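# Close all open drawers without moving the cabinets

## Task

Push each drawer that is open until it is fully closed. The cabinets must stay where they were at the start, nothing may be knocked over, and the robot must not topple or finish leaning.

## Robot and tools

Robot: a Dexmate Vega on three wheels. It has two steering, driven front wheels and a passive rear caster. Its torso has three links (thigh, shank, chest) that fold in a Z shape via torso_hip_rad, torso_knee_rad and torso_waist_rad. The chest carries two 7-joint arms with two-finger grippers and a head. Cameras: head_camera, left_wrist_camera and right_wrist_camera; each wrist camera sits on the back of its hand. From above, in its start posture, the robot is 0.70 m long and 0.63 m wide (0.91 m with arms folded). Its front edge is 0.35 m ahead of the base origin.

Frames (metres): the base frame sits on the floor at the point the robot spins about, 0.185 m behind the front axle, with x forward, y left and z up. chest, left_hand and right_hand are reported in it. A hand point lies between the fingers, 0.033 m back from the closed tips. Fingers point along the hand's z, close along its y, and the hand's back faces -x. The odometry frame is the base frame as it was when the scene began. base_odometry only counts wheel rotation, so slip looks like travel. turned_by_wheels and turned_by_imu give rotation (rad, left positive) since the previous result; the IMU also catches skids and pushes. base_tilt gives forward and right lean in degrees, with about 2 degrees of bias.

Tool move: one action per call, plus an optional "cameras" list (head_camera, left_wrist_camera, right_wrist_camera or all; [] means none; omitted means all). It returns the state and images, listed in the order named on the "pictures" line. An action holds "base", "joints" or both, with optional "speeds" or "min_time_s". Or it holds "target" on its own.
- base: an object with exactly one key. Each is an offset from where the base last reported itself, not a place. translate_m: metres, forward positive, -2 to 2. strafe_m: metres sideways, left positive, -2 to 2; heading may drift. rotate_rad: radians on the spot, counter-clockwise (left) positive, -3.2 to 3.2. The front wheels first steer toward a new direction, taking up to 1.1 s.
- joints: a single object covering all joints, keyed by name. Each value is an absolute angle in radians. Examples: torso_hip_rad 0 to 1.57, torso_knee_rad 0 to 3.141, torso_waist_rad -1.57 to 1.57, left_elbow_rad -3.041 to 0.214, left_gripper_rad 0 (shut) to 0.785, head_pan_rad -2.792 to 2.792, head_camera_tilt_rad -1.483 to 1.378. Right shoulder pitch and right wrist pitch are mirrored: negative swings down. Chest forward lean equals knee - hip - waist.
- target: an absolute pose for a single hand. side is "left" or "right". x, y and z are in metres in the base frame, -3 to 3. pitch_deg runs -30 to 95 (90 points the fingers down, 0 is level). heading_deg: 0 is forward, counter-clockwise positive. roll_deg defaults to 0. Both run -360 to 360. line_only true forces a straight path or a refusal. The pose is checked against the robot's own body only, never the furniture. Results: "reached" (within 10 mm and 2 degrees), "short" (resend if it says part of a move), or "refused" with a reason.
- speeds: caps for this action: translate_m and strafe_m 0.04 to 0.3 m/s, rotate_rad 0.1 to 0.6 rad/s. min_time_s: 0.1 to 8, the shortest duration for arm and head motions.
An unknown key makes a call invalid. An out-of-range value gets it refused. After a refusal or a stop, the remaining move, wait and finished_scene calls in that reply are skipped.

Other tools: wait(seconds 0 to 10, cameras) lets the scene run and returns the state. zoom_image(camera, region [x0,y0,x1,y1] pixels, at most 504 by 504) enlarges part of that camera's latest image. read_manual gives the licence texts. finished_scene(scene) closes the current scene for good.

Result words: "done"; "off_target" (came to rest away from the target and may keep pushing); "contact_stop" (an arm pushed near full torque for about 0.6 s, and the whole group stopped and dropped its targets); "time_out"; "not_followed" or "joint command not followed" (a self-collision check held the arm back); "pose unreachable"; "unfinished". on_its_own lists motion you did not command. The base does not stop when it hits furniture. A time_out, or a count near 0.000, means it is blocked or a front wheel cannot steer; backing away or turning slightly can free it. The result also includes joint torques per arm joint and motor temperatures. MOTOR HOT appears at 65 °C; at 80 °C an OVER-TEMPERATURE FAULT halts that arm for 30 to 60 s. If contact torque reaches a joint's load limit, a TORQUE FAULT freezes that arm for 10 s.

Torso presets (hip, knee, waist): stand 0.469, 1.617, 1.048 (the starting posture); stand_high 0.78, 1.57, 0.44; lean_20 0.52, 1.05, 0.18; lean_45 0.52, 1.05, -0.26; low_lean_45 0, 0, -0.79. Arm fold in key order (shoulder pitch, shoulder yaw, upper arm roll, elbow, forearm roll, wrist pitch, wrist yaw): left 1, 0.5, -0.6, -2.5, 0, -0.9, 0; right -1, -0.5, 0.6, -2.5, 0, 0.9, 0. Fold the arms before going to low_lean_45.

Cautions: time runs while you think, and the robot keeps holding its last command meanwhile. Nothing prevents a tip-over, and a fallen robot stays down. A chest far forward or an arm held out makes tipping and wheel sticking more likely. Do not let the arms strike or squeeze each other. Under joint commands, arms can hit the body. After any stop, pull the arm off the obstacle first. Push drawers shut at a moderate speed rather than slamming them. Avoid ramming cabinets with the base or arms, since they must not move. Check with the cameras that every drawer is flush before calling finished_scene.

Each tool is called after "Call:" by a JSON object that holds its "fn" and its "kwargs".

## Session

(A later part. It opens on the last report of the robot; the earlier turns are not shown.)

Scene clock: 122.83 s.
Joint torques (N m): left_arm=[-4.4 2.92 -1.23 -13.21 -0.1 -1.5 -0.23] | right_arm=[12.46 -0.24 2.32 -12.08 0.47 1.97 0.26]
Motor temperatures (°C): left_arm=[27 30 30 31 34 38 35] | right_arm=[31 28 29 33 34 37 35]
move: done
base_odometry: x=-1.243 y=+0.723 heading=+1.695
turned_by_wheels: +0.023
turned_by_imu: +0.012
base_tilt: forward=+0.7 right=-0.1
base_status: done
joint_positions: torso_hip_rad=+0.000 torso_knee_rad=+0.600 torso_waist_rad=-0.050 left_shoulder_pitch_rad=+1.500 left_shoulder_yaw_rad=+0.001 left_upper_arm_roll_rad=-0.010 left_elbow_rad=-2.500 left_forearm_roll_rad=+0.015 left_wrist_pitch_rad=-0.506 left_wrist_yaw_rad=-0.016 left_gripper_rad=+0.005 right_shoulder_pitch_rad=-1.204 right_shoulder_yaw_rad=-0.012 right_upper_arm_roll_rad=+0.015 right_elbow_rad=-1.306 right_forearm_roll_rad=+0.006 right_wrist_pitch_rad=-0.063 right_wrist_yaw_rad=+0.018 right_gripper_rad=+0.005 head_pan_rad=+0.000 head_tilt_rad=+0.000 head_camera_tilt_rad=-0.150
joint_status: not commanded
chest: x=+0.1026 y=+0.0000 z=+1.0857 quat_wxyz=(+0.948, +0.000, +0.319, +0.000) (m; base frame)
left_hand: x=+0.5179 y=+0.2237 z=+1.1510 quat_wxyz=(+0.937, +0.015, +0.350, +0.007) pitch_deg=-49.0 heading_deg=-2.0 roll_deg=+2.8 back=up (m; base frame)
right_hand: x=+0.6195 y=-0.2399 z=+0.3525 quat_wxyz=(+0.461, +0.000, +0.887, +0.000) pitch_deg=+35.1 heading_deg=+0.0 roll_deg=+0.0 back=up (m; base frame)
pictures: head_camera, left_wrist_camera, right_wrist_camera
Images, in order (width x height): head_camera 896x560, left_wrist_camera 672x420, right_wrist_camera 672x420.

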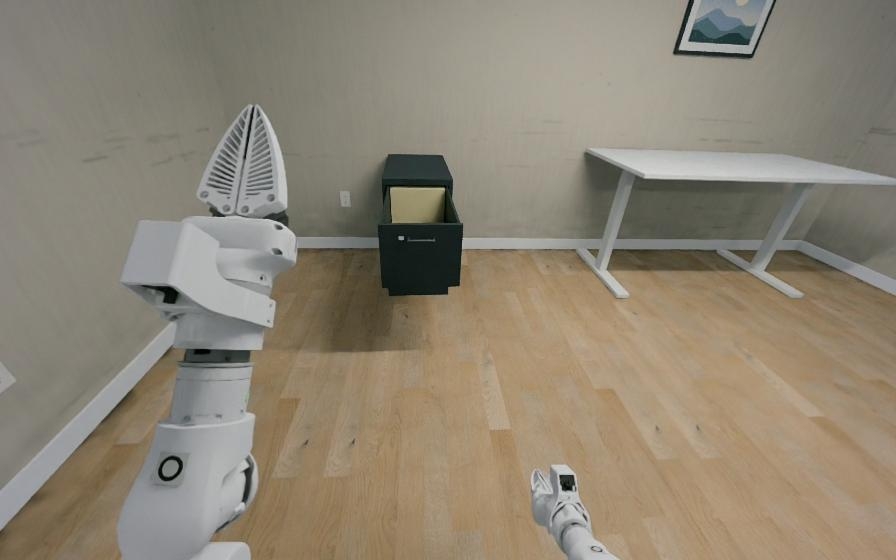

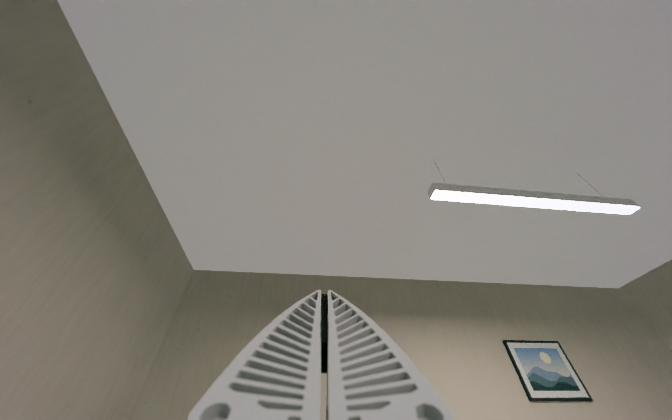

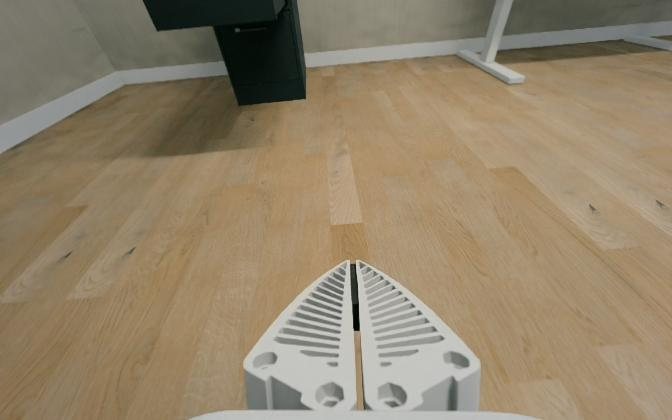

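Call:
{"fn": "move", "kwargs": {"base": {"strafe_m": 0.37}, "cameras": []}}

Call:
{"fn": "move", "kwargs": {"target": {"side":"right","x":0.61,"y":-0.22,"z":0.5,"pitch_deg":28,"heading_deg":0}, "cameras": []}}

Call:
{"fn": "move", "kwargs": {"base": {"translate_m": 0.65}}}

Scene clock: 135.50 s.
Joint torques (N m): left_arm=[-3.72 -1.44 -1.03 -14.05 -0.23 -1.59 -0.1] | right_arm=[12.11 -1.93 2.01 -10.62 0.49 2.74 0.09]
Motor temperatures (°C): left_arm=[27 30 30 31 34 38 35] | right_arm=[31 28 29 33 34 36 35]
move: done
base_odometry: x=-1.609 y=+0.676 heading=+1.700
turned_by_wheels: +0.005
turned_by_imu: +0.003
base_tilt: forward=+0.7 right=-0.1
base_status: done
joint_positions: torso_hip_rad=+0.000 torso_knee_rad=+0.600 torso_waist_rad=-0.050 left_shoulder_pitch_rad=+1.500 left_shoulder_yaw_rad=+0.001 left_upper_arm_roll_rad=-0.010 left_elbow_rad=-2.500 left_forearm_roll_rad=+0.015 left_wrist_pitch_rad=-0.506 left_wrist_yaw_rad=-0.016 left_gripper_rad=+0.005 right_shoulder_pitch_rad=-1.204 right_shoulder_yaw_rad=-0.012 right_upper_arm_roll_rad=+0.015 right_elbow_rad=-1.306 right_forearm_roll_rad=+0.006 right_wrist_pitch_rad=-0.063 right_wrist_yaw_rad=+0.018 right_gripper_rad=+0.005 head_pan_rad=+0.000 head_tilt_rad=+0.000 head_camera_tilt_rad=-0.150
joint_status: not commanded
chest: x=+0.1026 y=+0.0000 z=+1.0857 quat_wxyz=(+0.948, +0.000, +0.319, +0.000) (m; base frame)
left_hand: x=+0.5179 y=+0.2237 z=+1.1510 quat_wxyz=(+0.937, +0.015, +0.350, +0.007) pitch_deg=-49.0 heading_deg=-2.0 roll_deg=+2.8 back=up (m; base frame)
right_hand: x=+0.6195 y=-0.2399 z=+0.3525 quat_wxyz=(+0.461, +0.000, +0.887, +0.000) pitch_deg=+35.1 heading_deg=+0.0 roll_deg=+0.0 back=up (m; base frame)
pictures: none
No camera images: "cameras" was empty.

Scene clock: 139.37 s.
Joint torques (N m): left_arm=[-4.12 0.58 0.26 -13.04 0.15 -1.68 0.27] | right_arm=[-2.38 2.5 -4.52 -13.18 -0.47 1.69 -0.11]
Motor temperatures (°C): left_arm=[27 30 30 31 34 38 35] | right_arm=[31 28 29 33 34 36 35]
move: done
base_odometry: x=-1.609 y=+0.676 heading=+1.700
turned_by_wheels: +0.000
turned_by_imu: +0.001
base_tilt: forward=+0.7 right=-0.1
base_status: not commanded
joint_positions: torso_hip_rad=+0.000 torso_knee_rad=+0.600 torso_waist_rad=-0.050 left_shoulder_pitch_rad=+1.500 left_shoulder_yaw_rad=+0.001 left_upper_arm_roll_rad=-0.010 left_elbow_rad=-2.500 left_forearm_roll_rad=+0.015 left_wrist_pitch_rad=-0.506 left_wrist_yaw_rad=-0.016 left_gripper_rad=+0.005 right_shoulder_pitch_rad=-1.469 right_shoulder_yaw_rad=+0.013 right_upper_arm_roll_rad=-0.017 right_elbow_rad=-1.928 right_forearm_roll_rad=-0.015 right_wrist_pitch_rad=-0.299 right_wrist_yaw_rad=-0.012 right_gripper_rad=+0.005 head_pan_rad=+0.000 head_tilt_rad=+0.000 head_camera_tilt_rad=-0.150
joint_status: not commanded
chest: x=+0.1026 y=+0.0000 z=+1.0857 quat_wxyz=(+0.948, +0.000, +0.319, +0.000) (m; base frame)
left_hand: x=+0.5179 y=+0.2237 z=+1.1510 quat_wxyz=(+0.937, +0.015, +0.350, +0.007) pitch_deg=-49.0 heading_deg=-2.0 roll_deg=+2.8 back=up (m; base frame)
right_hand: x=+0.6102 y=-0.2204 z=+0.4981 quat_wxyz=(+0.514, +0.000, +0.858, +0.000) pitch_deg=+28.1 heading_deg=+0.0 roll_deg=+0.0 back=up (m; base frame)
right_hand_status: reached (straight line, planned for 2.3 s): 2 mm and 0.1 deg off.
pictures: none
No camera images: "cameras" was empty.

Scene clock: 143.63 s.
Joint torques (N m): left_arm=[-3.14 -0.47 -0.72 -13.82 -0.33 -1.5 -0.04] | right_arm=[-1.93 2.59 -4.72 -12.47 -0.45 2 -0.15]
Motor temperatures (°C): left_arm=[27 30 30 31 34 38 35] | right_arm=[31 28 29 33 34 36 35]
move: done
base_odometry: x=-1.694 y=+1.320 heading=+1.699
turned_by_wheels: +0.000
turned_by_imu: +0.000
base_tilt: forward=+0.7 right=-0.1
base_status: done
joint_positions: torso_hip_rad=+0.000 torso_knee_rad=+0.600 torso_waist_rad=-0.050 left_shoulder_pitch_rad=+1.500 left_shoulder_yaw_rad=+0.001 left_upper_arm_roll_rad=-0.010 left_elbow_rad=-2.500 left_forearm_roll_rad=+0.015 left_wrist_pitch_rad=-0.506 left_wrist_yaw_rad=-0.016 left_gripper_rad=+0.005 right_shoulder_pitch_rad=-1.472 right_shoulder_yaw_rad=+0.014 right_upper_arm_roll_rad=-0.017 right_elbow_rad=-1.934 right_forearm_roll_rad=-0.015 right_wrist_pitch_rad=-0.301 right_wrist_yaw_rad=-0.012 right_gripper_rad=+0.005 head_pan_rad=+0.000 head_tilt_rad=+0.000 head_camera_tilt_rad=-0.150
joint_status: not commanded
chest: x=+0.1026 y=+0.0000 z=+1.0857 quat_wxyz=(+0.948, +0.000, +0.319, +0.000) (m; base frame)
left_hand: x=+0.5179 y=+0.2237 z=+1.1509 quat_wxyz=(+0.937, +0.015, +0.350, +0.007) pitch_deg=-49.0 heading_deg=-2.0 roll_deg=+2.8 back=up (m; base frame)
right_hand: x=+0.6100 y=-0.2202 z=+0.4998 quat_wxyz=(+0.515, +0.000, +0.857, +0.000) pitch_deg=+28.0 heading_deg=+0.0 roll_deg=+0.0 back=up (m; base frame)
pictures: head_camera, left_wrist_camera, right_wrist_camera
Images, in order (width x height): head_camera 896x560, left_wrist_camera 672x420, right_wrist_camera 672x420.

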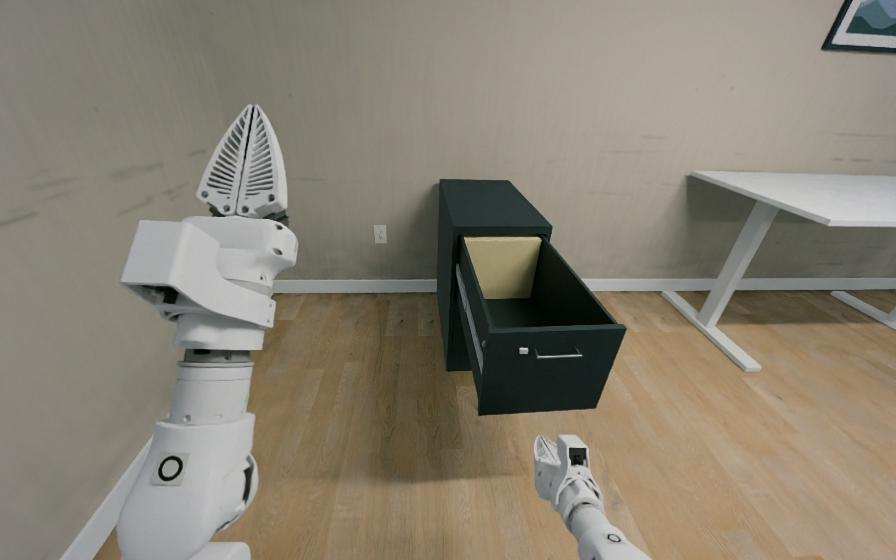

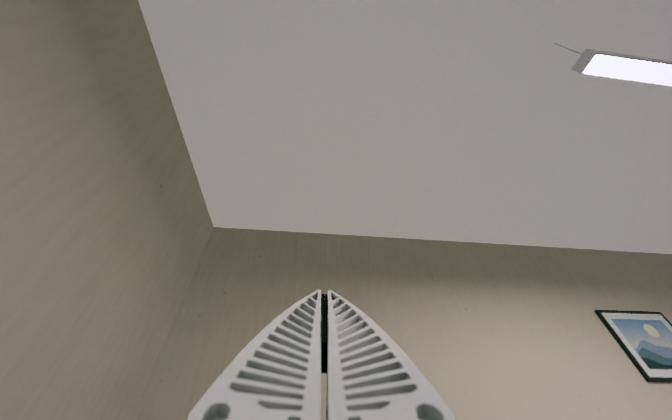

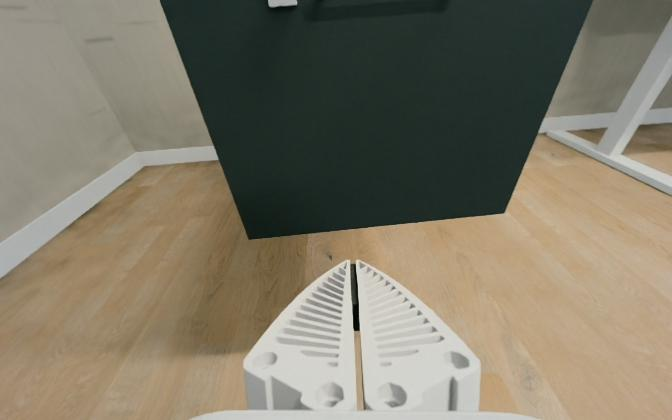

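Call:
{"fn": "move", "kwargs": {"base": {"rotate_rad": 0.05}, "cameras": []}}

Call:
{"fn": "move", "kwargs": {"base": {"strafe_m": -0.07}, "cameras": []}}

Call:
{"fn": "move", "kwargs": {"base": {"translate_m": 0.12}, "cameras": ["head_camera","right_wrist_camera"]}}

Scene clock: 158.27 s.
Joint torques (N m): left_arm=[-3.55 -0.96 1.03 -13.85 0.05 -0.84 -0.14] | right_arm=[-1.39 2.39 -4.3 -13.06 -0.45 2.52 0.07]
Motor temperatures (°C): left_arm=[27 30 30 31 34 38 35] | right_arm=[31 28 29 33 34 36 35]
move: done
base_odometry: x=-1.694 y=+1.320 heading=+1.749
turned_by_wheels: +0.050
turned_by_imu: +0.048
base_tilt: forward=+0.7 right=-0.1
base_status: done
joint_positions: torso_hip_rad=+0.000 torso_knee_rad=+0.600 torso_waist_rad=-0.050 left_shoulder_pitch_rad=+1.500 left_shoulder_yaw_rad=+0.001 left_upper_arm_roll_rad=-0.010 left_elbow_rad=-2.500 left_forearm_roll_rad=+0.015 left_wrist_pitch_rad=-0.506 left_wrist_yaw_rad=-0.016 left_gripper_rad=+0.005 right_shoulder_pitch_rad=-1.472 right_shoulder_yaw_rad=+0.014 right_upper_arm_roll_rad=-0.017 right_elbow_rad=-1.934 right_forearm_roll_rad=-0.015 right_wrist_pitch_rad=-0.301 right_wrist_yaw_rad=-0.012 right_gripper_rad=+0.005 head_pan_rad=+0.000 head_tilt_rad=+0.000 head_camera_tilt_rad=-0.150
joint_status: not commanded
chest: x=+0.1026 y=+0.0000 z=+1.0857 quat_wxyz=(+0.948, +0.000, +0.319, +0.000) (m; base frame)
left_hand: x=+0.5179 y=+0.2237 z=+1.1509 quat_wxyz=(+0.937, +0.015, +0.350, +0.007) pitch_deg=-49.0 heading_deg=-2.0 roll_deg=+2.8 back=up (m; base frame)
right_hand: x=+0.6100 y=-0.2202 z=+0.4998 quat_wxyz=(+0.515, +0.000, +0.857, +0.000) pitch_deg=+28.0 heading_deg=+0.0 roll_deg=+0.0 back=up (m; base frame)
pictures: none
No camera images: "cameras" was empty.

Scene clock: 160.10 s.
Joint torques (N m): left_arm=[-5.65 1.43 -0.6 -13.31 0.3 -0.83 0.1] | right_arm=[-2.39 2.35 -3.93 -12.3 -0.33 1.6 -0.02]
Motor temperatures (°C): left_arm=[27 30 30 31 34 38 35] | right_arm=[31 28 29 33 34 36 35]
move: done
base_odometry: x=-1.625 y=+1.333 heading=+1.748
turned_by_wheels: -0.001
turned_by_imu: -0.002
base_tilt: forward=+0.7 right=-0.1
base_status: done
joint_positions: torso_hip_rad=+0.000 torso_knee_rad=+0.600 torso_waist_rad=-0.050 left_shoulder_pitch_rad=+1.500 left_shoulder_yaw_rad=+0.001 left_upper_arm_roll_rad=-0.010 left_elbow_rad=-2.500 left_forearm_roll_rad=+0.015 left_wrist_pitch_rad=-0.506 left_wrist_yaw_rad=-0.016 left_gripper_rad=+0.005 right_shoulder_pitch_rad=-1.472 right_shoulder_yaw_rad=+0.014 right_upper_arm_roll_rad=-0.017 right_elbow_rad=-1.934 right_forearm_roll_rad=-0.015 right_wrist_pitch_rad=-0.301 right_wrist_yaw_rad=-0.012 right_gripper_rad=+0.005 head_pan_rad=+0.000 head_tilt_rad=+0.000 head_camera_tilt_rad=-0.150
joint_status: not commanded
chest: x=+0.1026 y=+0.0000 z=+1.0857 quat_wxyz=(+0.948, +0.000, +0.319, +0.000) (m; base frame)
left_hand: x=+0.5179 y=+0.2237 z=+1.1509 quat_wxyz=(+0.937, +0.015, +0.350, +0.007) pitch_deg=-49.0 heading_deg=-2.0 roll_deg=+2.8 back=up (m; base frame)
right_hand: x=+0.6100 y=-0.2202 z=+0.4998 quat_wxyz=(+0.515, +0.000, +0.857, +0.000) pitch_deg=+28.0 heading_deg=+0.0 roll_deg=+0.0 back=up (m; base frame)
pictures: none
No camera images: "cameras" was empty.

Scene clock: 162.40 s.
Joint torques (N m): left_arm=[-4.78 -1.67 0.32 -13.87 -0.3 -2.7 0.07] | right_arm=[0.47 2.29 -4.15 -12.94 -0.43 2.88 -0.1]
Motor temperatures (°C): left_arm=[27 30 30 31 34 38 35] | right_arm=[31 28 29 33 34 36 35]
move: done
base_odometry: x=-1.647 y=+1.451 heading=+1.748
turned_by_wheels: +0.000
turned_by_imu: +0.001
base_tilt: forward=+0.6 right=-0.1
base_status: done
joint_positions: torso_hip_rad=+0.000 torso_knee_rad=+0.600 torso_waist_rad=-0.050 left_shoulder_pitch_rad=+1.500 left_shoulder_yaw_rad=+0.001 left_upper_arm_roll_rad=-0.010 left_elbow_rad=-2.500 left_forearm_roll_rad=+0.015 left_wrist_pitch_rad=-0.506 left_wrist_yaw_rad=-0.016 left_gripper_rad=+0.005 right_shoulder_pitch_rad=-1.472 right_shoulder_yaw_rad=+0.014 right_upper_arm_roll_rad=-0.017 right_elbow_rad=-1.934 right_forearm_roll_rad=-0.015 right_wrist_pitch_rad=-0.301 right_wrist_yaw_rad=-0.012 right_gripper_rad=+0.005 head_pan_rad=+0.000 head_tilt_rad=+0.000 head_camera_tilt_rad=-0.150
joint_status: not commanded
chest: x=+0.1027 y=+0.0000 z=+1.0857 quat_wxyz=(+0.948, +0.000, +0.319, +0.000) (m; base frame)
left_hand: x=+0.5180 y=+0.2237 z=+1.1509 quat_wxyz=(+0.937, +0.015, +0.350, +0.007) pitch_deg=-49.0 heading_deg=-2.0 roll_deg=+2.8 back=up (m; base frame)
right_hand: x=+0.6099 y=-0.2202 z=+0.4996 quat_wxyz=(+0.515, +0.000, +0.857, +0.000) pitch_deg=+28.0 heading_deg=+0.0 roll_deg=+0.0 back=up (m; base frame)
pictures: head_camera, right_wrist_camera
Images, in order (width x height): head_camera 896x560, right_wrist_camera 672x420.

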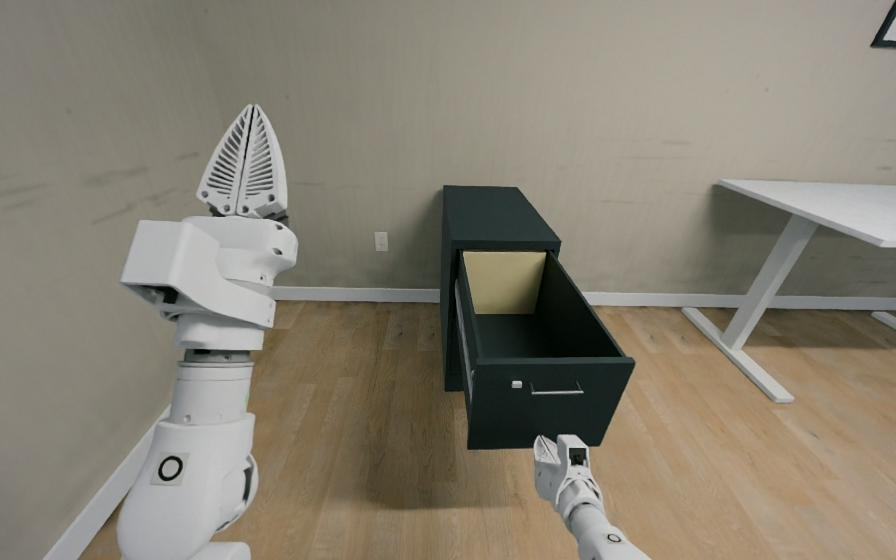

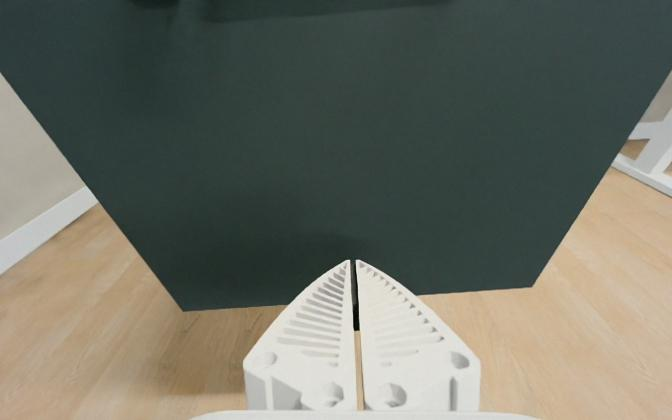

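Call:
{"fn": "move", "kwargs": {"base": {"translate_m": 0.5}, "speeds": {"translate_m": 0.09}, "cameras": ["head_camera","right_wrist_camera"]}}

Scene clock: 172.53 s.
Joint torques (N m): left_arm=[-4.56 0.01 0.69 -14.73 -0.29 -1.32 0] | right_arm=[5.72 1.44 -3.14 -12.42 -0.34 3.04 -0.14]
Motor temperatures (°C): left_arm=[27 30 30 32 34 38 35] | right_arm=[31 28 29 33 34 36 35]
move: done
base_odometry: x=-1.737 y=+1.943 heading=+1.749
turned_by_wheels: +0.000
turned_by_imu: +0.002
base_tilt: forward=+0.7 right=-0.1
base_status: done
joint_positions: torso_hip_rad=+0.000 torso_knee_rad=+0.600 torso_waist_rad=-0.050 left_shoulder_pitch_rad=+1.500 left_shoulder_yaw_rad=+0.001 left_upper_arm_roll_rad=-0.010 left_elbow_rad=-2.500 left_forearm_roll_rad=+0.015 left_wrist_pitch_rad=-0.506 left_wrist_yaw_rad=-0.016 left_gripper_rad=+0.005 right_shoulder_pitch_rad=-1.472 right_shoulder_yaw_rad=+0.014 right_upper_arm_roll_rad=-0.017 right_elbow_rad=-1.934 right_forearm_roll_rad=-0.015 right_wrist_pitch_rad=-0.301 right_wrist_yaw_rad=-0.012 right_gripper_rad=+0.005 head_pan_rad=+0.000 head_tilt_rad=+0.000 head_camera_tilt_rad=-0.150
joint_status: not commanded
chest: x=+0.1026 y=+0.0000 z=+1.0857 quat_wxyz=(+0.948, +0.000, +0.319, +0.000) (m; base frame)
left_hand: x=+0.5179 y=+0.2237 z=+1.1509 quat_wxyz=(+0.937, +0.015, +0.350, +0.007) pitch_deg=-49.0 heading_deg=-2.0 roll_deg=+2.8 back=up (m; base frame)
right_hand: x=+0.6097 y=-0.2201 z=+0.4995 quat_wxyz=(+0.515, +0.000, +0.857, +0.000) pitch_deg=+28.1 heading_deg=+0.0 roll_deg=+0.0 back=up (m; base frame)
pictures: head_camera, right_wrist_camera
Images, in order (width x height): head_camera 896x560, right_wrist_camera 672x420.

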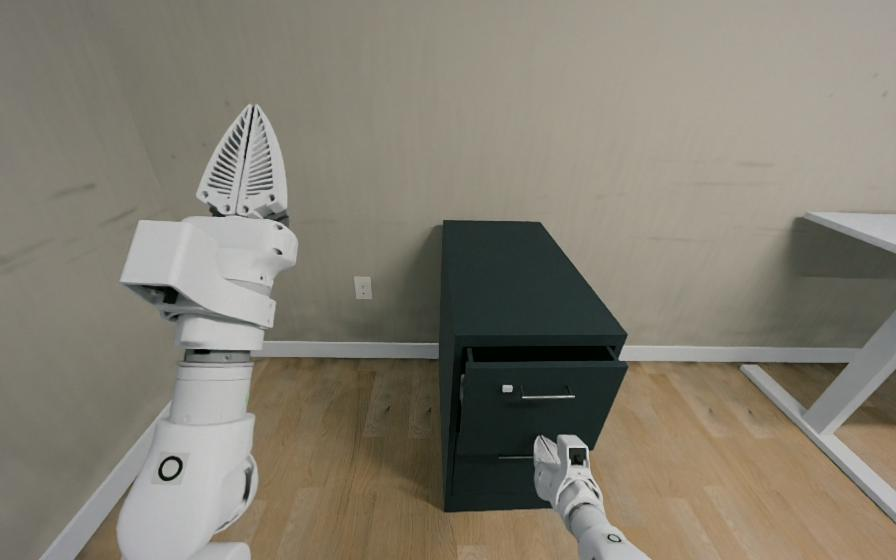

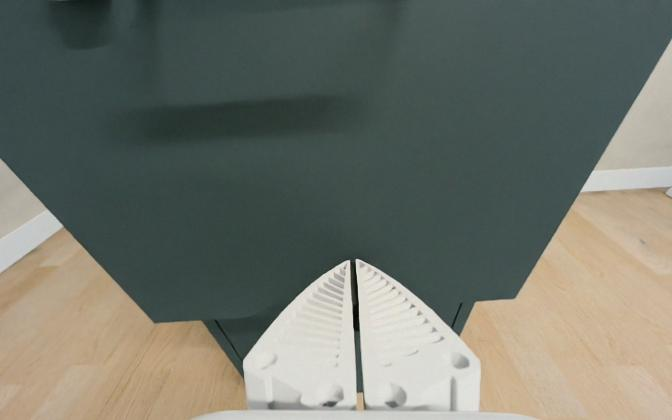

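Call:
{"fn": "move", "kwargs": {"base": {"translate_m": 0.09}, "speeds": {"translate_m": 0.06}, "cameras": ["head_camera","right_wrist_camera"]}}

Scene clock: 179.77 s.
Joint torques (N m): left_arm=[-3.96 -1 0.24 -14.15 0.47 -1.93 -0.03] | right_arm=[18.71 1.67 -2.96 -13.77 -0.26 6.16 0.44]
Motor temperatures (°C): left_arm=[27 30 30 32 34 38 35] | right_arm=[30 28 29 33 34 36 35]
move: done
base_odometry: x=-1.753 y=+2.031 heading=+1.749
turned_by_wheels: +0.000
turned_by_imu: +0.000
base_tilt: forward=+0.6 right=+0.0
base_status: done
joint_positions: torso_hip_rad=+0.000 torso_knee_rad=+0.600 torso_waist_rad=-0.050 left_shoulder_pitch_rad=+1.500 left_shoulder_yaw_rad=+0.001 left_upper_arm_roll_rad=-0.010 left_elbow_rad=-2.500 left_forearm_roll_rad=+0.015 left_wrist_pitch_rad=-0.506 left_wrist_yaw_rad=-0.016 left_gripper_rad=+0.005 right_shoulder_pitch_rad=-1.473 right_shoulder_yaw_rad=+0.014 right_upper_arm_roll_rad=-0.017 right_elbow_rad=-1.934 right_forearm_roll_rad=-0.015 right_wrist_pitch_rad=-0.303 right_wrist_yaw_rad=-0.012 right_gripper_rad=+0.005 head_pan_rad=+0.000 head_tilt_rad=+0.000 head_camera_tilt_rad=-0.150
joint_status: not commanded
chest: x=+0.1024 y=+0.0000 z=+1.0857 quat_wxyz=(+0.948, +0.000, +0.319, +0.000) (m; base frame)
left_hand: x=+0.5177 y=+0.2237 z=+1.1511 quat_wxyz=(+0.937, +0.015, +0.350, +0.007) pitch_deg=-49.0 heading_deg=-2.0 roll_deg=+2.8 back=up (m; base frame)
right_hand: x=+0.6089 y=-0.2202 z=+0.4987 quat_wxyz=(+0.514, +0.000, +0.858, +0.000) pitch_deg=+28.2 heading_deg=+0.0 roll_deg=+0.0 back=up (m; base frame)
pictures: head_camera, right_wrist_camera
Images, in order (width x height): head_camera 896x560, right_wrist_camera 672x420.

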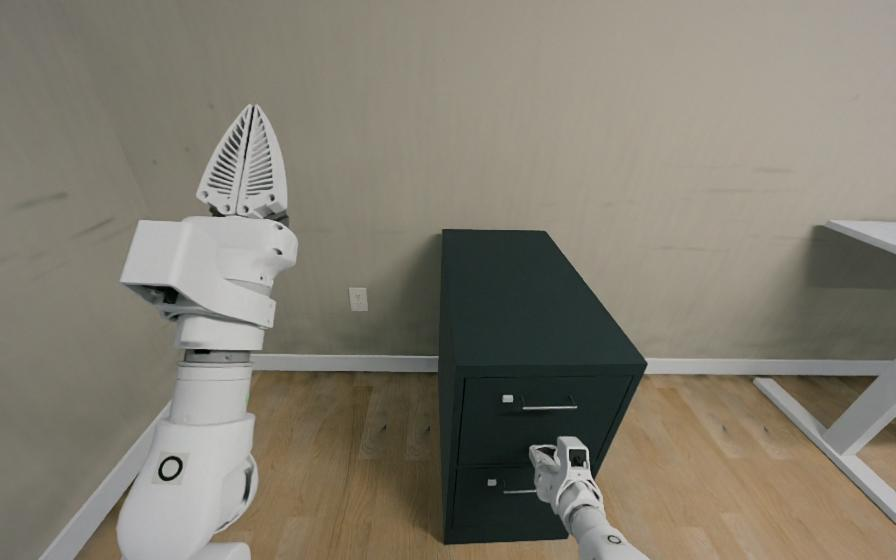

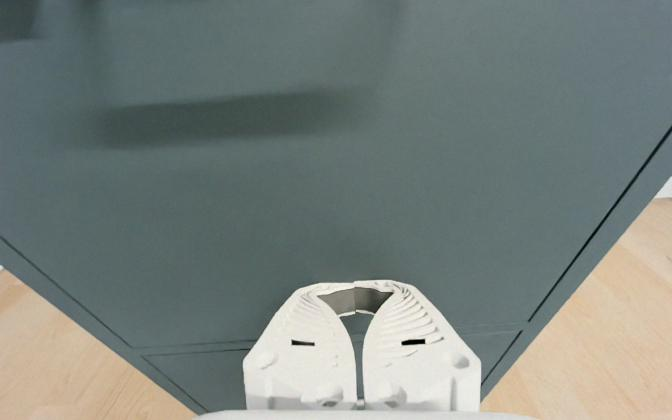

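Call:
{"fn": "move", "kwargs": {"base": {"translate_m": -0.75}, "cameras": ["head_camera"]}}

Call:
{"fn": "zoom_image", "kwargs": {"camera": "head_camera", "region": [400, 160, 660, 420]}}

Call:
{"fn": "move", "kwargs": {"base": {"strafe_m": -1.2}, "cameras": []}}

Call:
{"fn": "move", "kwargs": {"base": {"rotate_rad": 1.43}}}

Scene clock: 192.20 s.
Joint torques (N m): left_arm=[-4.4 2.81 1.13 -13.99 -0.25 -2.39 0.09] | right_arm=[10.49 2.44 -2.95 -12.58 -0.18 2.72 0.38]
Motor temperatures (°C): left_arm=[27 30 30 32 34 38 35] | right_arm=[31 28 29 33 34 38 35]
move: done
base_odometry: x=-1.619 y=+1.293 heading=+1.748
turned_by_wheels: -0.001
turned_by_imu: +0.000
base_tilt: forward=+0.6 right=-0.1
base_status: done
joint_positions: torso_hip_rad=+0.000 torso_knee_rad=+0.600 torso_waist_rad=-0.050 left_shoulder_pitch_rad=+1.500 left_shoulder_yaw_rad=+0.001 left_upper_arm_roll_rad=-0.010 left_elbow_rad=-2.500 left_forearm_roll_rad=+0.015 left_wrist_pitch_rad=-0.506 left_wrist_yaw_rad=-0.016 left_gripper_rad=+0.005 right_shoulder_pitch_rad=-1.473 right_shoulder_yaw_rad=+0.014 right_upper_arm_roll_rad=-0.017 right_elbow_rad=-1.934 right_forearm_roll_rad=-0.015 right_wrist_pitch_rad=-0.301 right_wrist_yaw_rad=-0.012 right_gripper_rad=+0.005 head_pan_rad=+0.000 head_tilt_rad=+0.000 head_camera_tilt_rad=-0.150
joint_status: not commanded
chest: x=+0.1026 y=+0.0000 z=+1.0857 quat_wxyz=(+0.948, +0.000, +0.319, +0.000) (m; base frame)
left_hand: x=+0.5179 y=+0.2237 z=+1.1510 quat_wxyz=(+0.937, +0.015, +0.350, +0.007) pitch_deg=-49.0 heading_deg=-2.0 roll_deg=+2.8 back=up (m; base frame)
right_hand: x=+0.6096 y=-0.2201 z=+0.4994 quat_wxyz=(+0.515, +0.000, +0.857, +0.000) pitch_deg=+28.1 heading_deg=+0.0 roll_deg=+0.0 back=up (m; base frame)
pictures: head_camera
Images, in order (width x height): head_camera 896x560.

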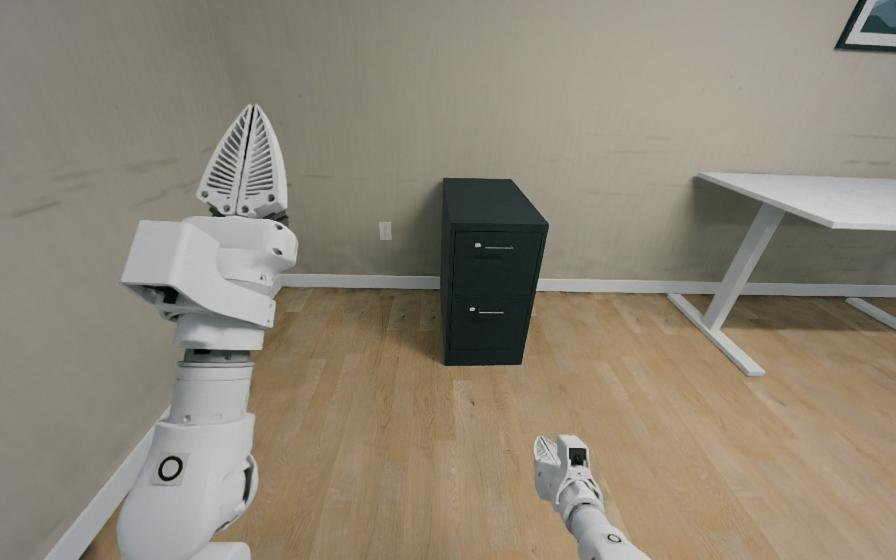

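Scaled by 1.938 from the camera's 896x560 image, which has a finer 960x600 frame.

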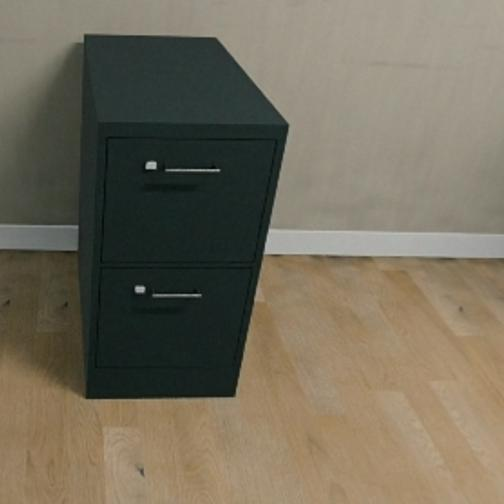

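Scene clock: 198.40 s.
Joint torques (N m): left_arm=[-5.05 0.14 2.91 -13.66 -0.02 -1.66 0] | right_arm=[9.79 1.29 -2.81 -12.69 -0.19 2.14 0.19]
Motor temperatures (°C): left_arm=[27 30 30 32 34 38 35] | right_arm=[31 28 29 33 34 38 35]
move: done
base_odometry: x=-0.439 y=+1.504 heading=+1.738
turned_by_wheels: -0.010
turned_by_imu: +0.000
base_tilt: forward=+0.7 right=+0.0
base_status: done
joint_positions: torso_hip_rad=+0.000 torso_knee_rad=+0.600 torso_waist_rad=-0.050 left_shoulder_pitch_rad=+1.500 left_shoulder_yaw_rad=+0.001 left_upper_arm_roll_rad=-0.010 left_elbow_rad=-2.500 left_forearm_roll_rad=+0.015 left_wrist_pitch_rad=-0.506 left_wrist_yaw_rad=-0.016 left_gripper_rad=+0.005 right_shoulder_pitch_rad=-1.473 right_shoulder_yaw_rad=+0.014 right_upper_arm_roll_rad=-0.017 right_elbow_rad=-1.934 right_forearm_roll_rad=-0.015 right_wrist_pitch_rad=-0.301 right_wrist_yaw_rad=-0.012 right_gripper_rad=+0.005 head_pan_rad=+0.000 head_tilt_rad=+0.000 head_camera_tilt_rad=-0.150
joint_status: not commanded
chest: x=+0.1026 y=+0.0000 z=+1.0857 quat_wxyz=(+0.948, +0.000, +0.319, +0.000) (m; base frame)
left_hand: x=+0.5179 y=+0.2237 z=+1.1510 quat_wxyz=(+0.937, +0.015, +0.350, +0.007) pitch_deg=-49.0 heading_deg=-2.0 roll_deg=+2.8 back=up (m; base frame)
right_hand: x=+0.6096 y=-0.2201 z=+0.4994 quat_wxyz=(+0.515, +0.000, +0.857, +0.000) pitch_deg=+28.1 heading_deg=+0.0 roll_deg=+0.0 back=up (m; base frame)
pictures: none
No camera images: "cameras" was empty.

Scene clock: 202.40 s.
Joint torques (N m): left_arm=[-5.96 -0.05 0.45 -11.57 -0.15 -1 -0.35] | right_arm=[9.52 1.7 -2.98 -12.92 -0.11 2.98 0.14]
Motor temperatures (°C): left_arm=[27 30 30 32 34 38 35] | right_arm=[31 28 29 33 34 37 35]
move: done
base_odometry: x=-0.438 y=+1.504 heading=-3.114
turned_by_wheels: +1.432
turned_by_imu: +1.405
base_tilt: forward=+0.6 right=+0.0
base_status: done
joint_positions: torso_hip_rad=+0.000 torso_knee_rad=+0.600 torso_waist_rad=-0.050 left_shoulder_pitch_rad=+1.500 left_shoulder_yaw_rad=+0.001 left_upper_arm_roll_rad=-0.010 left_elbow_rad=-2.500 left_forearm_roll_rad=+0.015 left_wrist_pitch_rad=-0.506 left_wrist_yaw_rad=-0.016 left_gripper_rad=+0.005 right_shoulder_pitch_rad=-1.473 right_shoulder_yaw_rad=+0.014 right_upper_arm_roll_rad=-0.017 right_elbow_rad=-1.934 right_forearm_roll_rad=-0.015 right_wrist_pitch_rad=-0.301 right_wrist_yaw_rad=-0.012 right_gripper_rad=+0.005 head_pan_rad=+0.000 head_tilt_rad=+0.000 head_camera_tilt_rad=-0.150
joint_status: not commanded
chest: x=+0.1026 y=+0.0000 z=+1.0857 quat_wxyz=(+0.948, +0.000, +0.319, +0.000) (m; base frame)
left_hand: x=+0.5179 y=+0.2237 z=+1.1510 quat_wxyz=(+0.937, +0.015, +0.350, +0.007) pitch_deg=-49.0 heading_deg=-2.0 roll_deg=+2.8 back=up (m; base frame)
right_hand: x=+0.6096 y=-0.2201 z=+0.4994 quat_wxyz=(+0.515, +0.000, +0.857, +0.000) pitch_deg=+28.1 heading_deg=+0.0 roll_deg=+0.0 back=up (m; base frame)
pictures: head_camera, left_wrist_camera, right_wrist_camera
Images, in order (width x height): head_camera 896x560, left_wrist_camera 672x420, right_wrist_camera 672x420.

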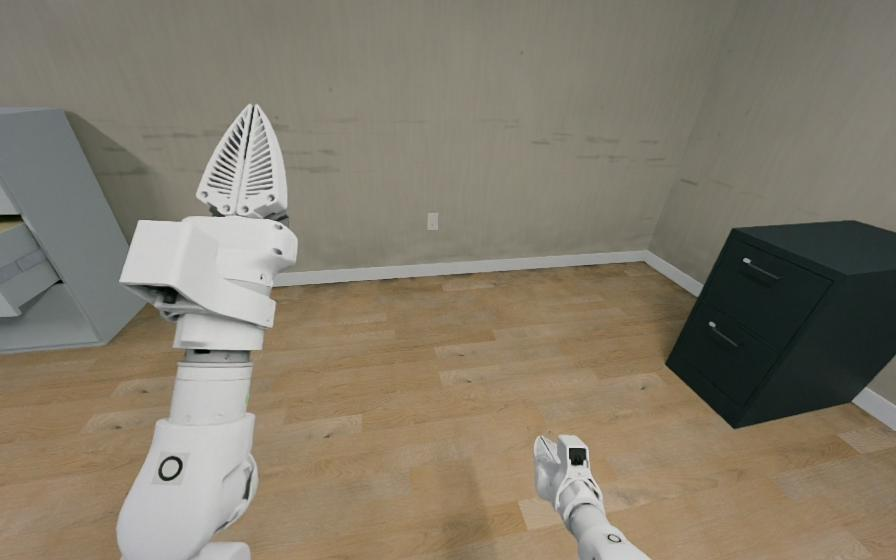

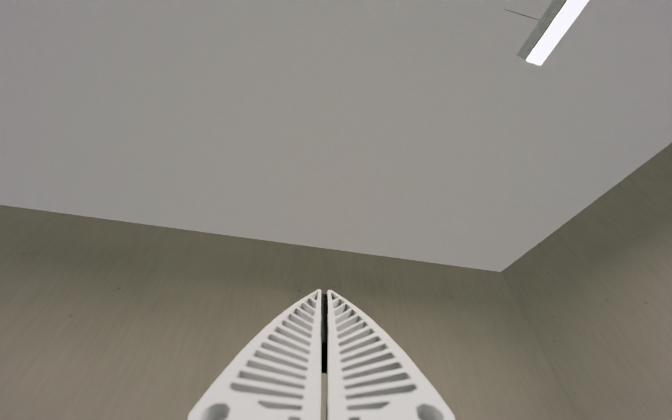

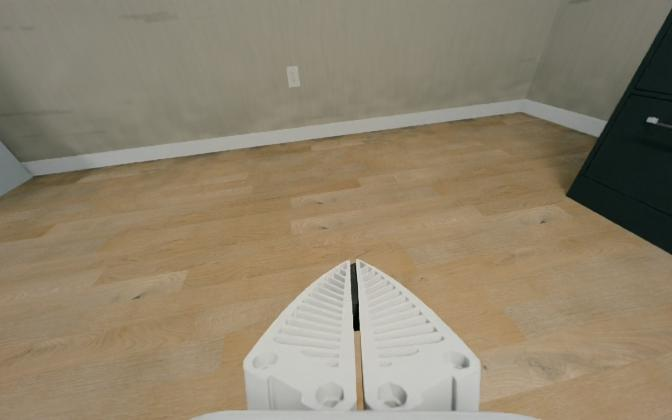

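Call:
{"fn": "move", "kwargs": {"base": {"rotate_rad": 0.08}, "cameras": []}}

Call:
{"fn": "move", "kwargs": {"base": {"strafe_m": 1.95}, "cameras": ["head_camera","right_wrist_camera"]}}

Scene clock: 210.27 s.
Joint torques (N m): left_arm=[-4.62 0.92 1.35 -13.46 -0.1 -1.26 0.32] | right_arm=[8.89 1.71 -3.03 -12.56 -0.14 1.8 0.11]
Motor temperatures (°C): left_arm=[27 30 30 32 34 38 35] | right_arm=[31 28 29 33 34 37 35]
move: done
base_odometry: x=-0.438 y=+1.504 heading=-3.034
turned_by_wheels: +0.080
turned_by_imu: +0.079
base_tilt: forward=+0.7 right=-0.1
base_status: done
joint_positions: torso_hip_rad=+0.000 torso_knee_rad=+0.600 torso_waist_rad=-0.050 left_shoulder_pitch_rad=+1.500 left_shoulder_yaw_rad=+0.001 left_upper_arm_roll_rad=-0.010 left_elbow_rad=-2.500 left_forearm_roll_rad=+0.015 left_wrist_pitch_rad=-0.506 left_wrist_yaw_rad=-0.016 left_gripper_rad=+0.005 right_shoulder_pitch_rad=-1.473 right_shoulder_yaw_rad=+0.014 right_upper_arm_roll_rad=-0.017 right_elbow_rad=-1.934 right_forearm_roll_rad=-0.015 right_wrist_pitch_rad=-0.301 right_wrist_yaw_rad=-0.012 right_gripper_rad=+0.005 head_pan_rad=+0.000 head_tilt_rad=+0.000 head_camera_tilt_rad=-0.150
joint_status: not commanded
chest: x=+0.1026 y=+0.0000 z=+1.0857 quat_wxyz=(+0.948, +0.000, +0.319, +0.000) (m; base frame)
left_hand: x=+0.5179 y=+0.2237 z=+1.1510 quat_wxyz=(+0.937, +0.015, +0.350, +0.007) pitch_deg=-49.0 heading_deg=-2.0 roll_deg=+2.8 back=up (m; base frame)
right_hand: x=+0.6096 y=-0.2201 z=+0.4994 quat_wxyz=(+0.515, +0.000, +0.857, +0.000) pitch_deg=+28.1 heading_deg=+0.0 roll_deg=+0.0 back=up (m; base frame)
pictures: none
No camera images: "cameras" was empty.

Scene clock: 218.73 s.
Joint torques (N m): left_arm=[-3.13 -0.1 2.25 -14.05 -0.62 -2.41 0.04] | right_arm=[9.89 1.92 -2.9 -12.45 -0.18 2.43 -0.02]
Motor temperatures (°C): left_arm=[27 30 30 32 34 38 35] | right_arm=[31 28 29 33 34 37 35]
move: done
base_odometry: x=-0.196 y=-0.426 heading=-3.006
turned_by_wheels: +0.028
turned_by_imu: +0.014
base_tilt: forward=+0.7 right=-0.1
base_status: done
joint_positions: torso_hip_rad=+0.000 torso_knee_rad=+0.600 torso_waist_rad=-0.050 left_shoulder_pitch_rad=+1.500 left_shoulder_yaw_rad=+0.001 left_upper_arm_roll_rad=-0.010 left_elbow_rad=-2.500 left_forearm_roll_rad=+0.015 left_wrist_pitch_rad=-0.506 left_wrist_yaw_rad=-0.016 left_gripper_rad=+0.005 right_shoulder_pitch_rad=-1.473 right_shoulder_yaw_rad=+0.014 right_upper_arm_roll_rad=-0.017 right_elbow_rad=-1.934 right_forearm_roll_rad=-0.015 right_wrist_pitch_rad=-0.301 right_wrist_yaw_rad=-0.012 right_gripper_rad=+0.005 head_pan_rad=+0.000 head_tilt_rad=+0.000 head_camera_tilt_rad=-0.150
joint_status: not commanded
chest: x=+0.1026 y=+0.0000 z=+1.0857 quat_wxyz=(+0.948, +0.000, +0.319, +0.000) (m; base frame)
left_hand: x=+0.5179 y=+0.2237 z=+1.1510 quat_wxyz=(+0.937, +0.015, +0.350, +0.007) pitch_deg=-49.0 heading_deg=-2.0 roll_deg=+2.8 back=up (m; base frame)
right_hand: x=+0.6096 y=-0.2201 z=+0.4994 quat_wxyz=(+0.515, +0.000, +0.857, +0.000) pitch_deg=+28.1 heading_deg=+0.0 roll_deg=+0.0 back=up (m; base frame)
pictures: head_camera, right_wrist_camera
Images, in order (width x height): head_camera 896x560, right_wrist_camera 672x420.

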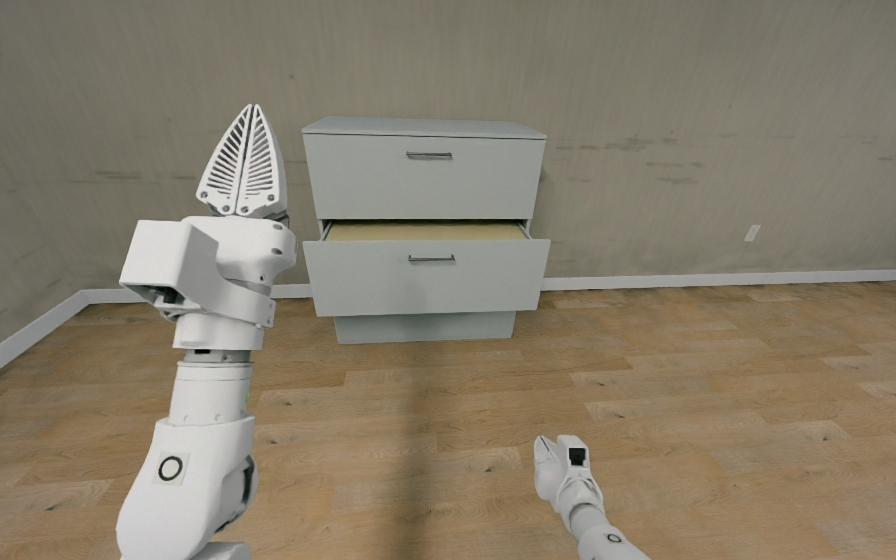

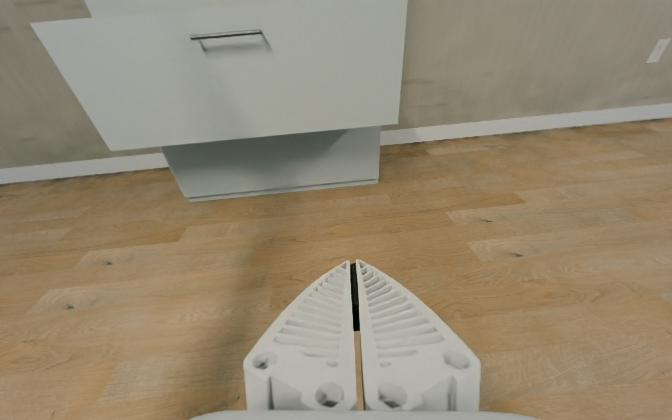

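Call:
{"fn": "move", "kwargs": {"base": {"rotate_rad": 0.1}, "cameras": []}}

Call:
{"fn": "move", "kwargs": {"base": {"strafe_m": 0.16}, "cameras": ["head_camera","right_wrist_camera"]}}

Call:
{"fn": "zoom_image", "kwargs": {"camera": "head_camera", "region": [300, 100, 700, 350]}}

Scene clock: 231.57 s.
Joint torques (N m): left_arm=[-5.19 -1.09 0.56 -11.41 0.24 -1.9 0.08] | right_arm=[9.53 1.88 -2.69 -12.23 -0.16 2.36 0.29]
Motor temperatures (°C): left_arm=[27 30 30 32 34 38 35] | right_arm=[31 28 29 33 34 37 35]
move: done
base_odometry: x=-0.196 y=-0.426 heading=-2.906
turned_by_wheels: +0.100
turned_by_imu: +0.098
base_tilt: forward=+0.7 right=-0.1
base_status: done
joint_positions: torso_hip_rad=+0.000 torso_knee_rad=+0.600 torso_waist_rad=-0.050 left_shoulder_pitch_rad=+1.500 left_shoulder_yaw_rad=+0.001 left_upper_arm_roll_rad=-0.010 left_elbow_rad=-2.500 left_forearm_roll_rad=+0.015 left_wrist_pitch_rad=-0.506 left_wrist_yaw_rad=-0.016 left_gripper_rad=+0.005 right_shoulder_pitch_rad=-1.473 right_shoulder_yaw_rad=+0.014 right_upper_arm_roll_rad=-0.017 right_elbow_rad=-1.934 right_forearm_roll_rad=-0.015 right_wrist_pitch_rad=-0.301 right_wrist_yaw_rad=-0.012 right_gripper_rad=+0.005 head_pan_rad=+0.000 head_tilt_rad=+0.000 head_camera_tilt_rad=-0.150
joint_status: not commanded
chest: x=+0.1026 y=+0.0000 z=+1.0857 quat_wxyz=(+0.948, +0.000, +0.319, +0.000) (m; base frame)
left_hand: x=+0.5179 y=+0.2237 z=+1.1510 quat_wxyz=(+0.937, +0.015, +0.350, +0.007) pitch_deg=-49.0 heading_deg=-2.0 roll_deg=+2.8 back=up (m; base frame)
right_hand: x=+0.6096 y=-0.2201 z=+0.4994 quat_wxyz=(+0.515, +0.000, +0.857, +0.000) pitch_deg=+28.1 heading_deg=+0.0 roll_deg=+0.0 back=up (m; base frame)
pictures: none
No camera images: "cameras" was empty.

Scene clock: 234.00 s.
Joint torques (N m): left_arm=[-2.53 -1.76 -1.3 -13.28 0.77 -1.09 -0.21] | right_arm=[9.47 1.59 -2.91 -12.62 -0.17 2.63 0.04]
Motor temperatures (°C): left_arm=[27 30 30 32 34 38 35] | right_arm=[31 28 29 33 34 37 35]
move: done
base_odometry: x=-0.158 y=-0.581 heading=-2.904
turned_by_wheels: +0.002
turned_by_imu: +0.002
base_tilt: forward=+0.6 right=-0.1
base_status: done
joint_positions: torso_hip_rad=+0.000 torso_knee_rad=+0.600 torso_waist_rad=-0.050 left_shoulder_pitch_rad=+1.500 left_shoulder_yaw_rad=+0.001 left_upper_arm_roll_rad=-0.010 left_elbow_rad=-2.500 left_forearm_roll_rad=+0.015 left_wrist_pitch_rad=-0.506 left_wrist_yaw_rad=-0.016 left_gripper_rad=+0.005 right_shoulder_pitch_rad=-1.473 right_shoulder_yaw_rad=+0.014 right_upper_arm_roll_rad=-0.017 right_elbow_rad=-1.934 right_forearm_roll_rad=-0.015 right_wrist_pitch_rad=-0.301 right_wrist_yaw_rad=-0.012 right_gripper_rad=+0.005 head_pan_rad=+0.000 head_tilt_rad=+0.000 head_camera_tilt_rad=-0.150
joint_status: not commanded
chest: x=+0.1026 y=+0.0000 z=+1.0857 quat_wxyz=(+0.948, +0.000, +0.319, +0.000) (m; base frame)
left_hand: x=+0.5179 y=+0.2237 z=+1.1510 quat_wxyz=(+0.937, +0.015, +0.350, +0.007) pitch_deg=-49.0 heading_deg=-2.0 roll_deg=+2.8 back=up (m; base frame)
right_hand: x=+0.6096 y=-0.2201 z=+0.4994 quat_wxyz=(+0.515, +0.000, +0.857, +0.000) pitch_deg=+28.1 heading_deg=+0.0 roll_deg=+0.0 back=up (m; base frame)
pictures: head_camera, right_wrist_camera
Images, in order (width x height): head_camera 896x560, right_wrist_camera 672x420.

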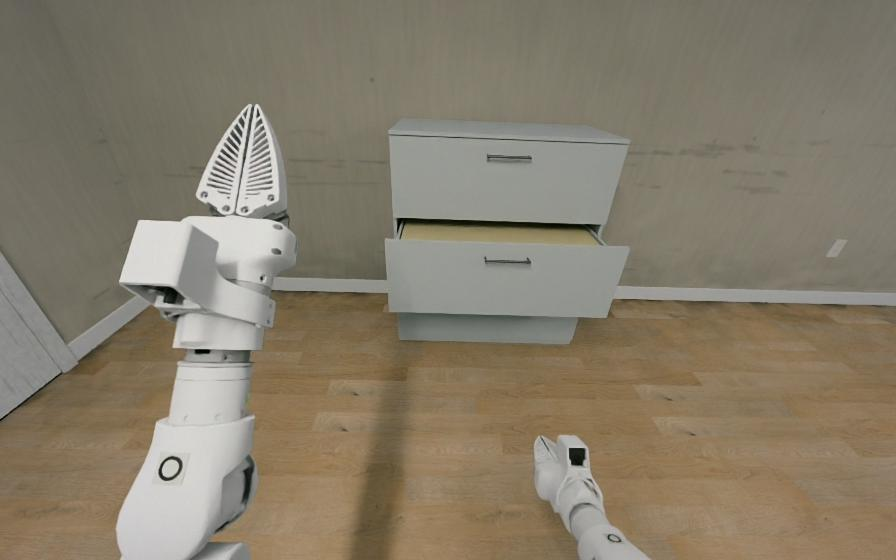

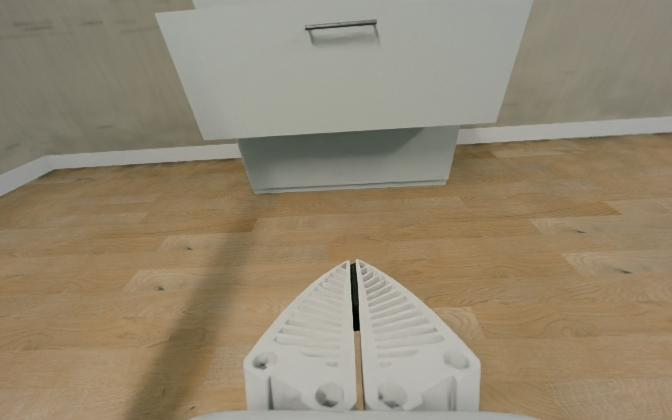

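Scaled by 1.260 from the camera's 896x560 image, which has a finer 960x600 frame.

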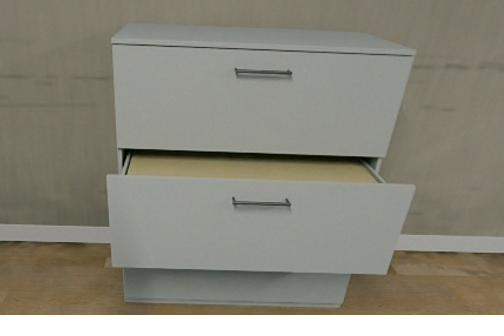

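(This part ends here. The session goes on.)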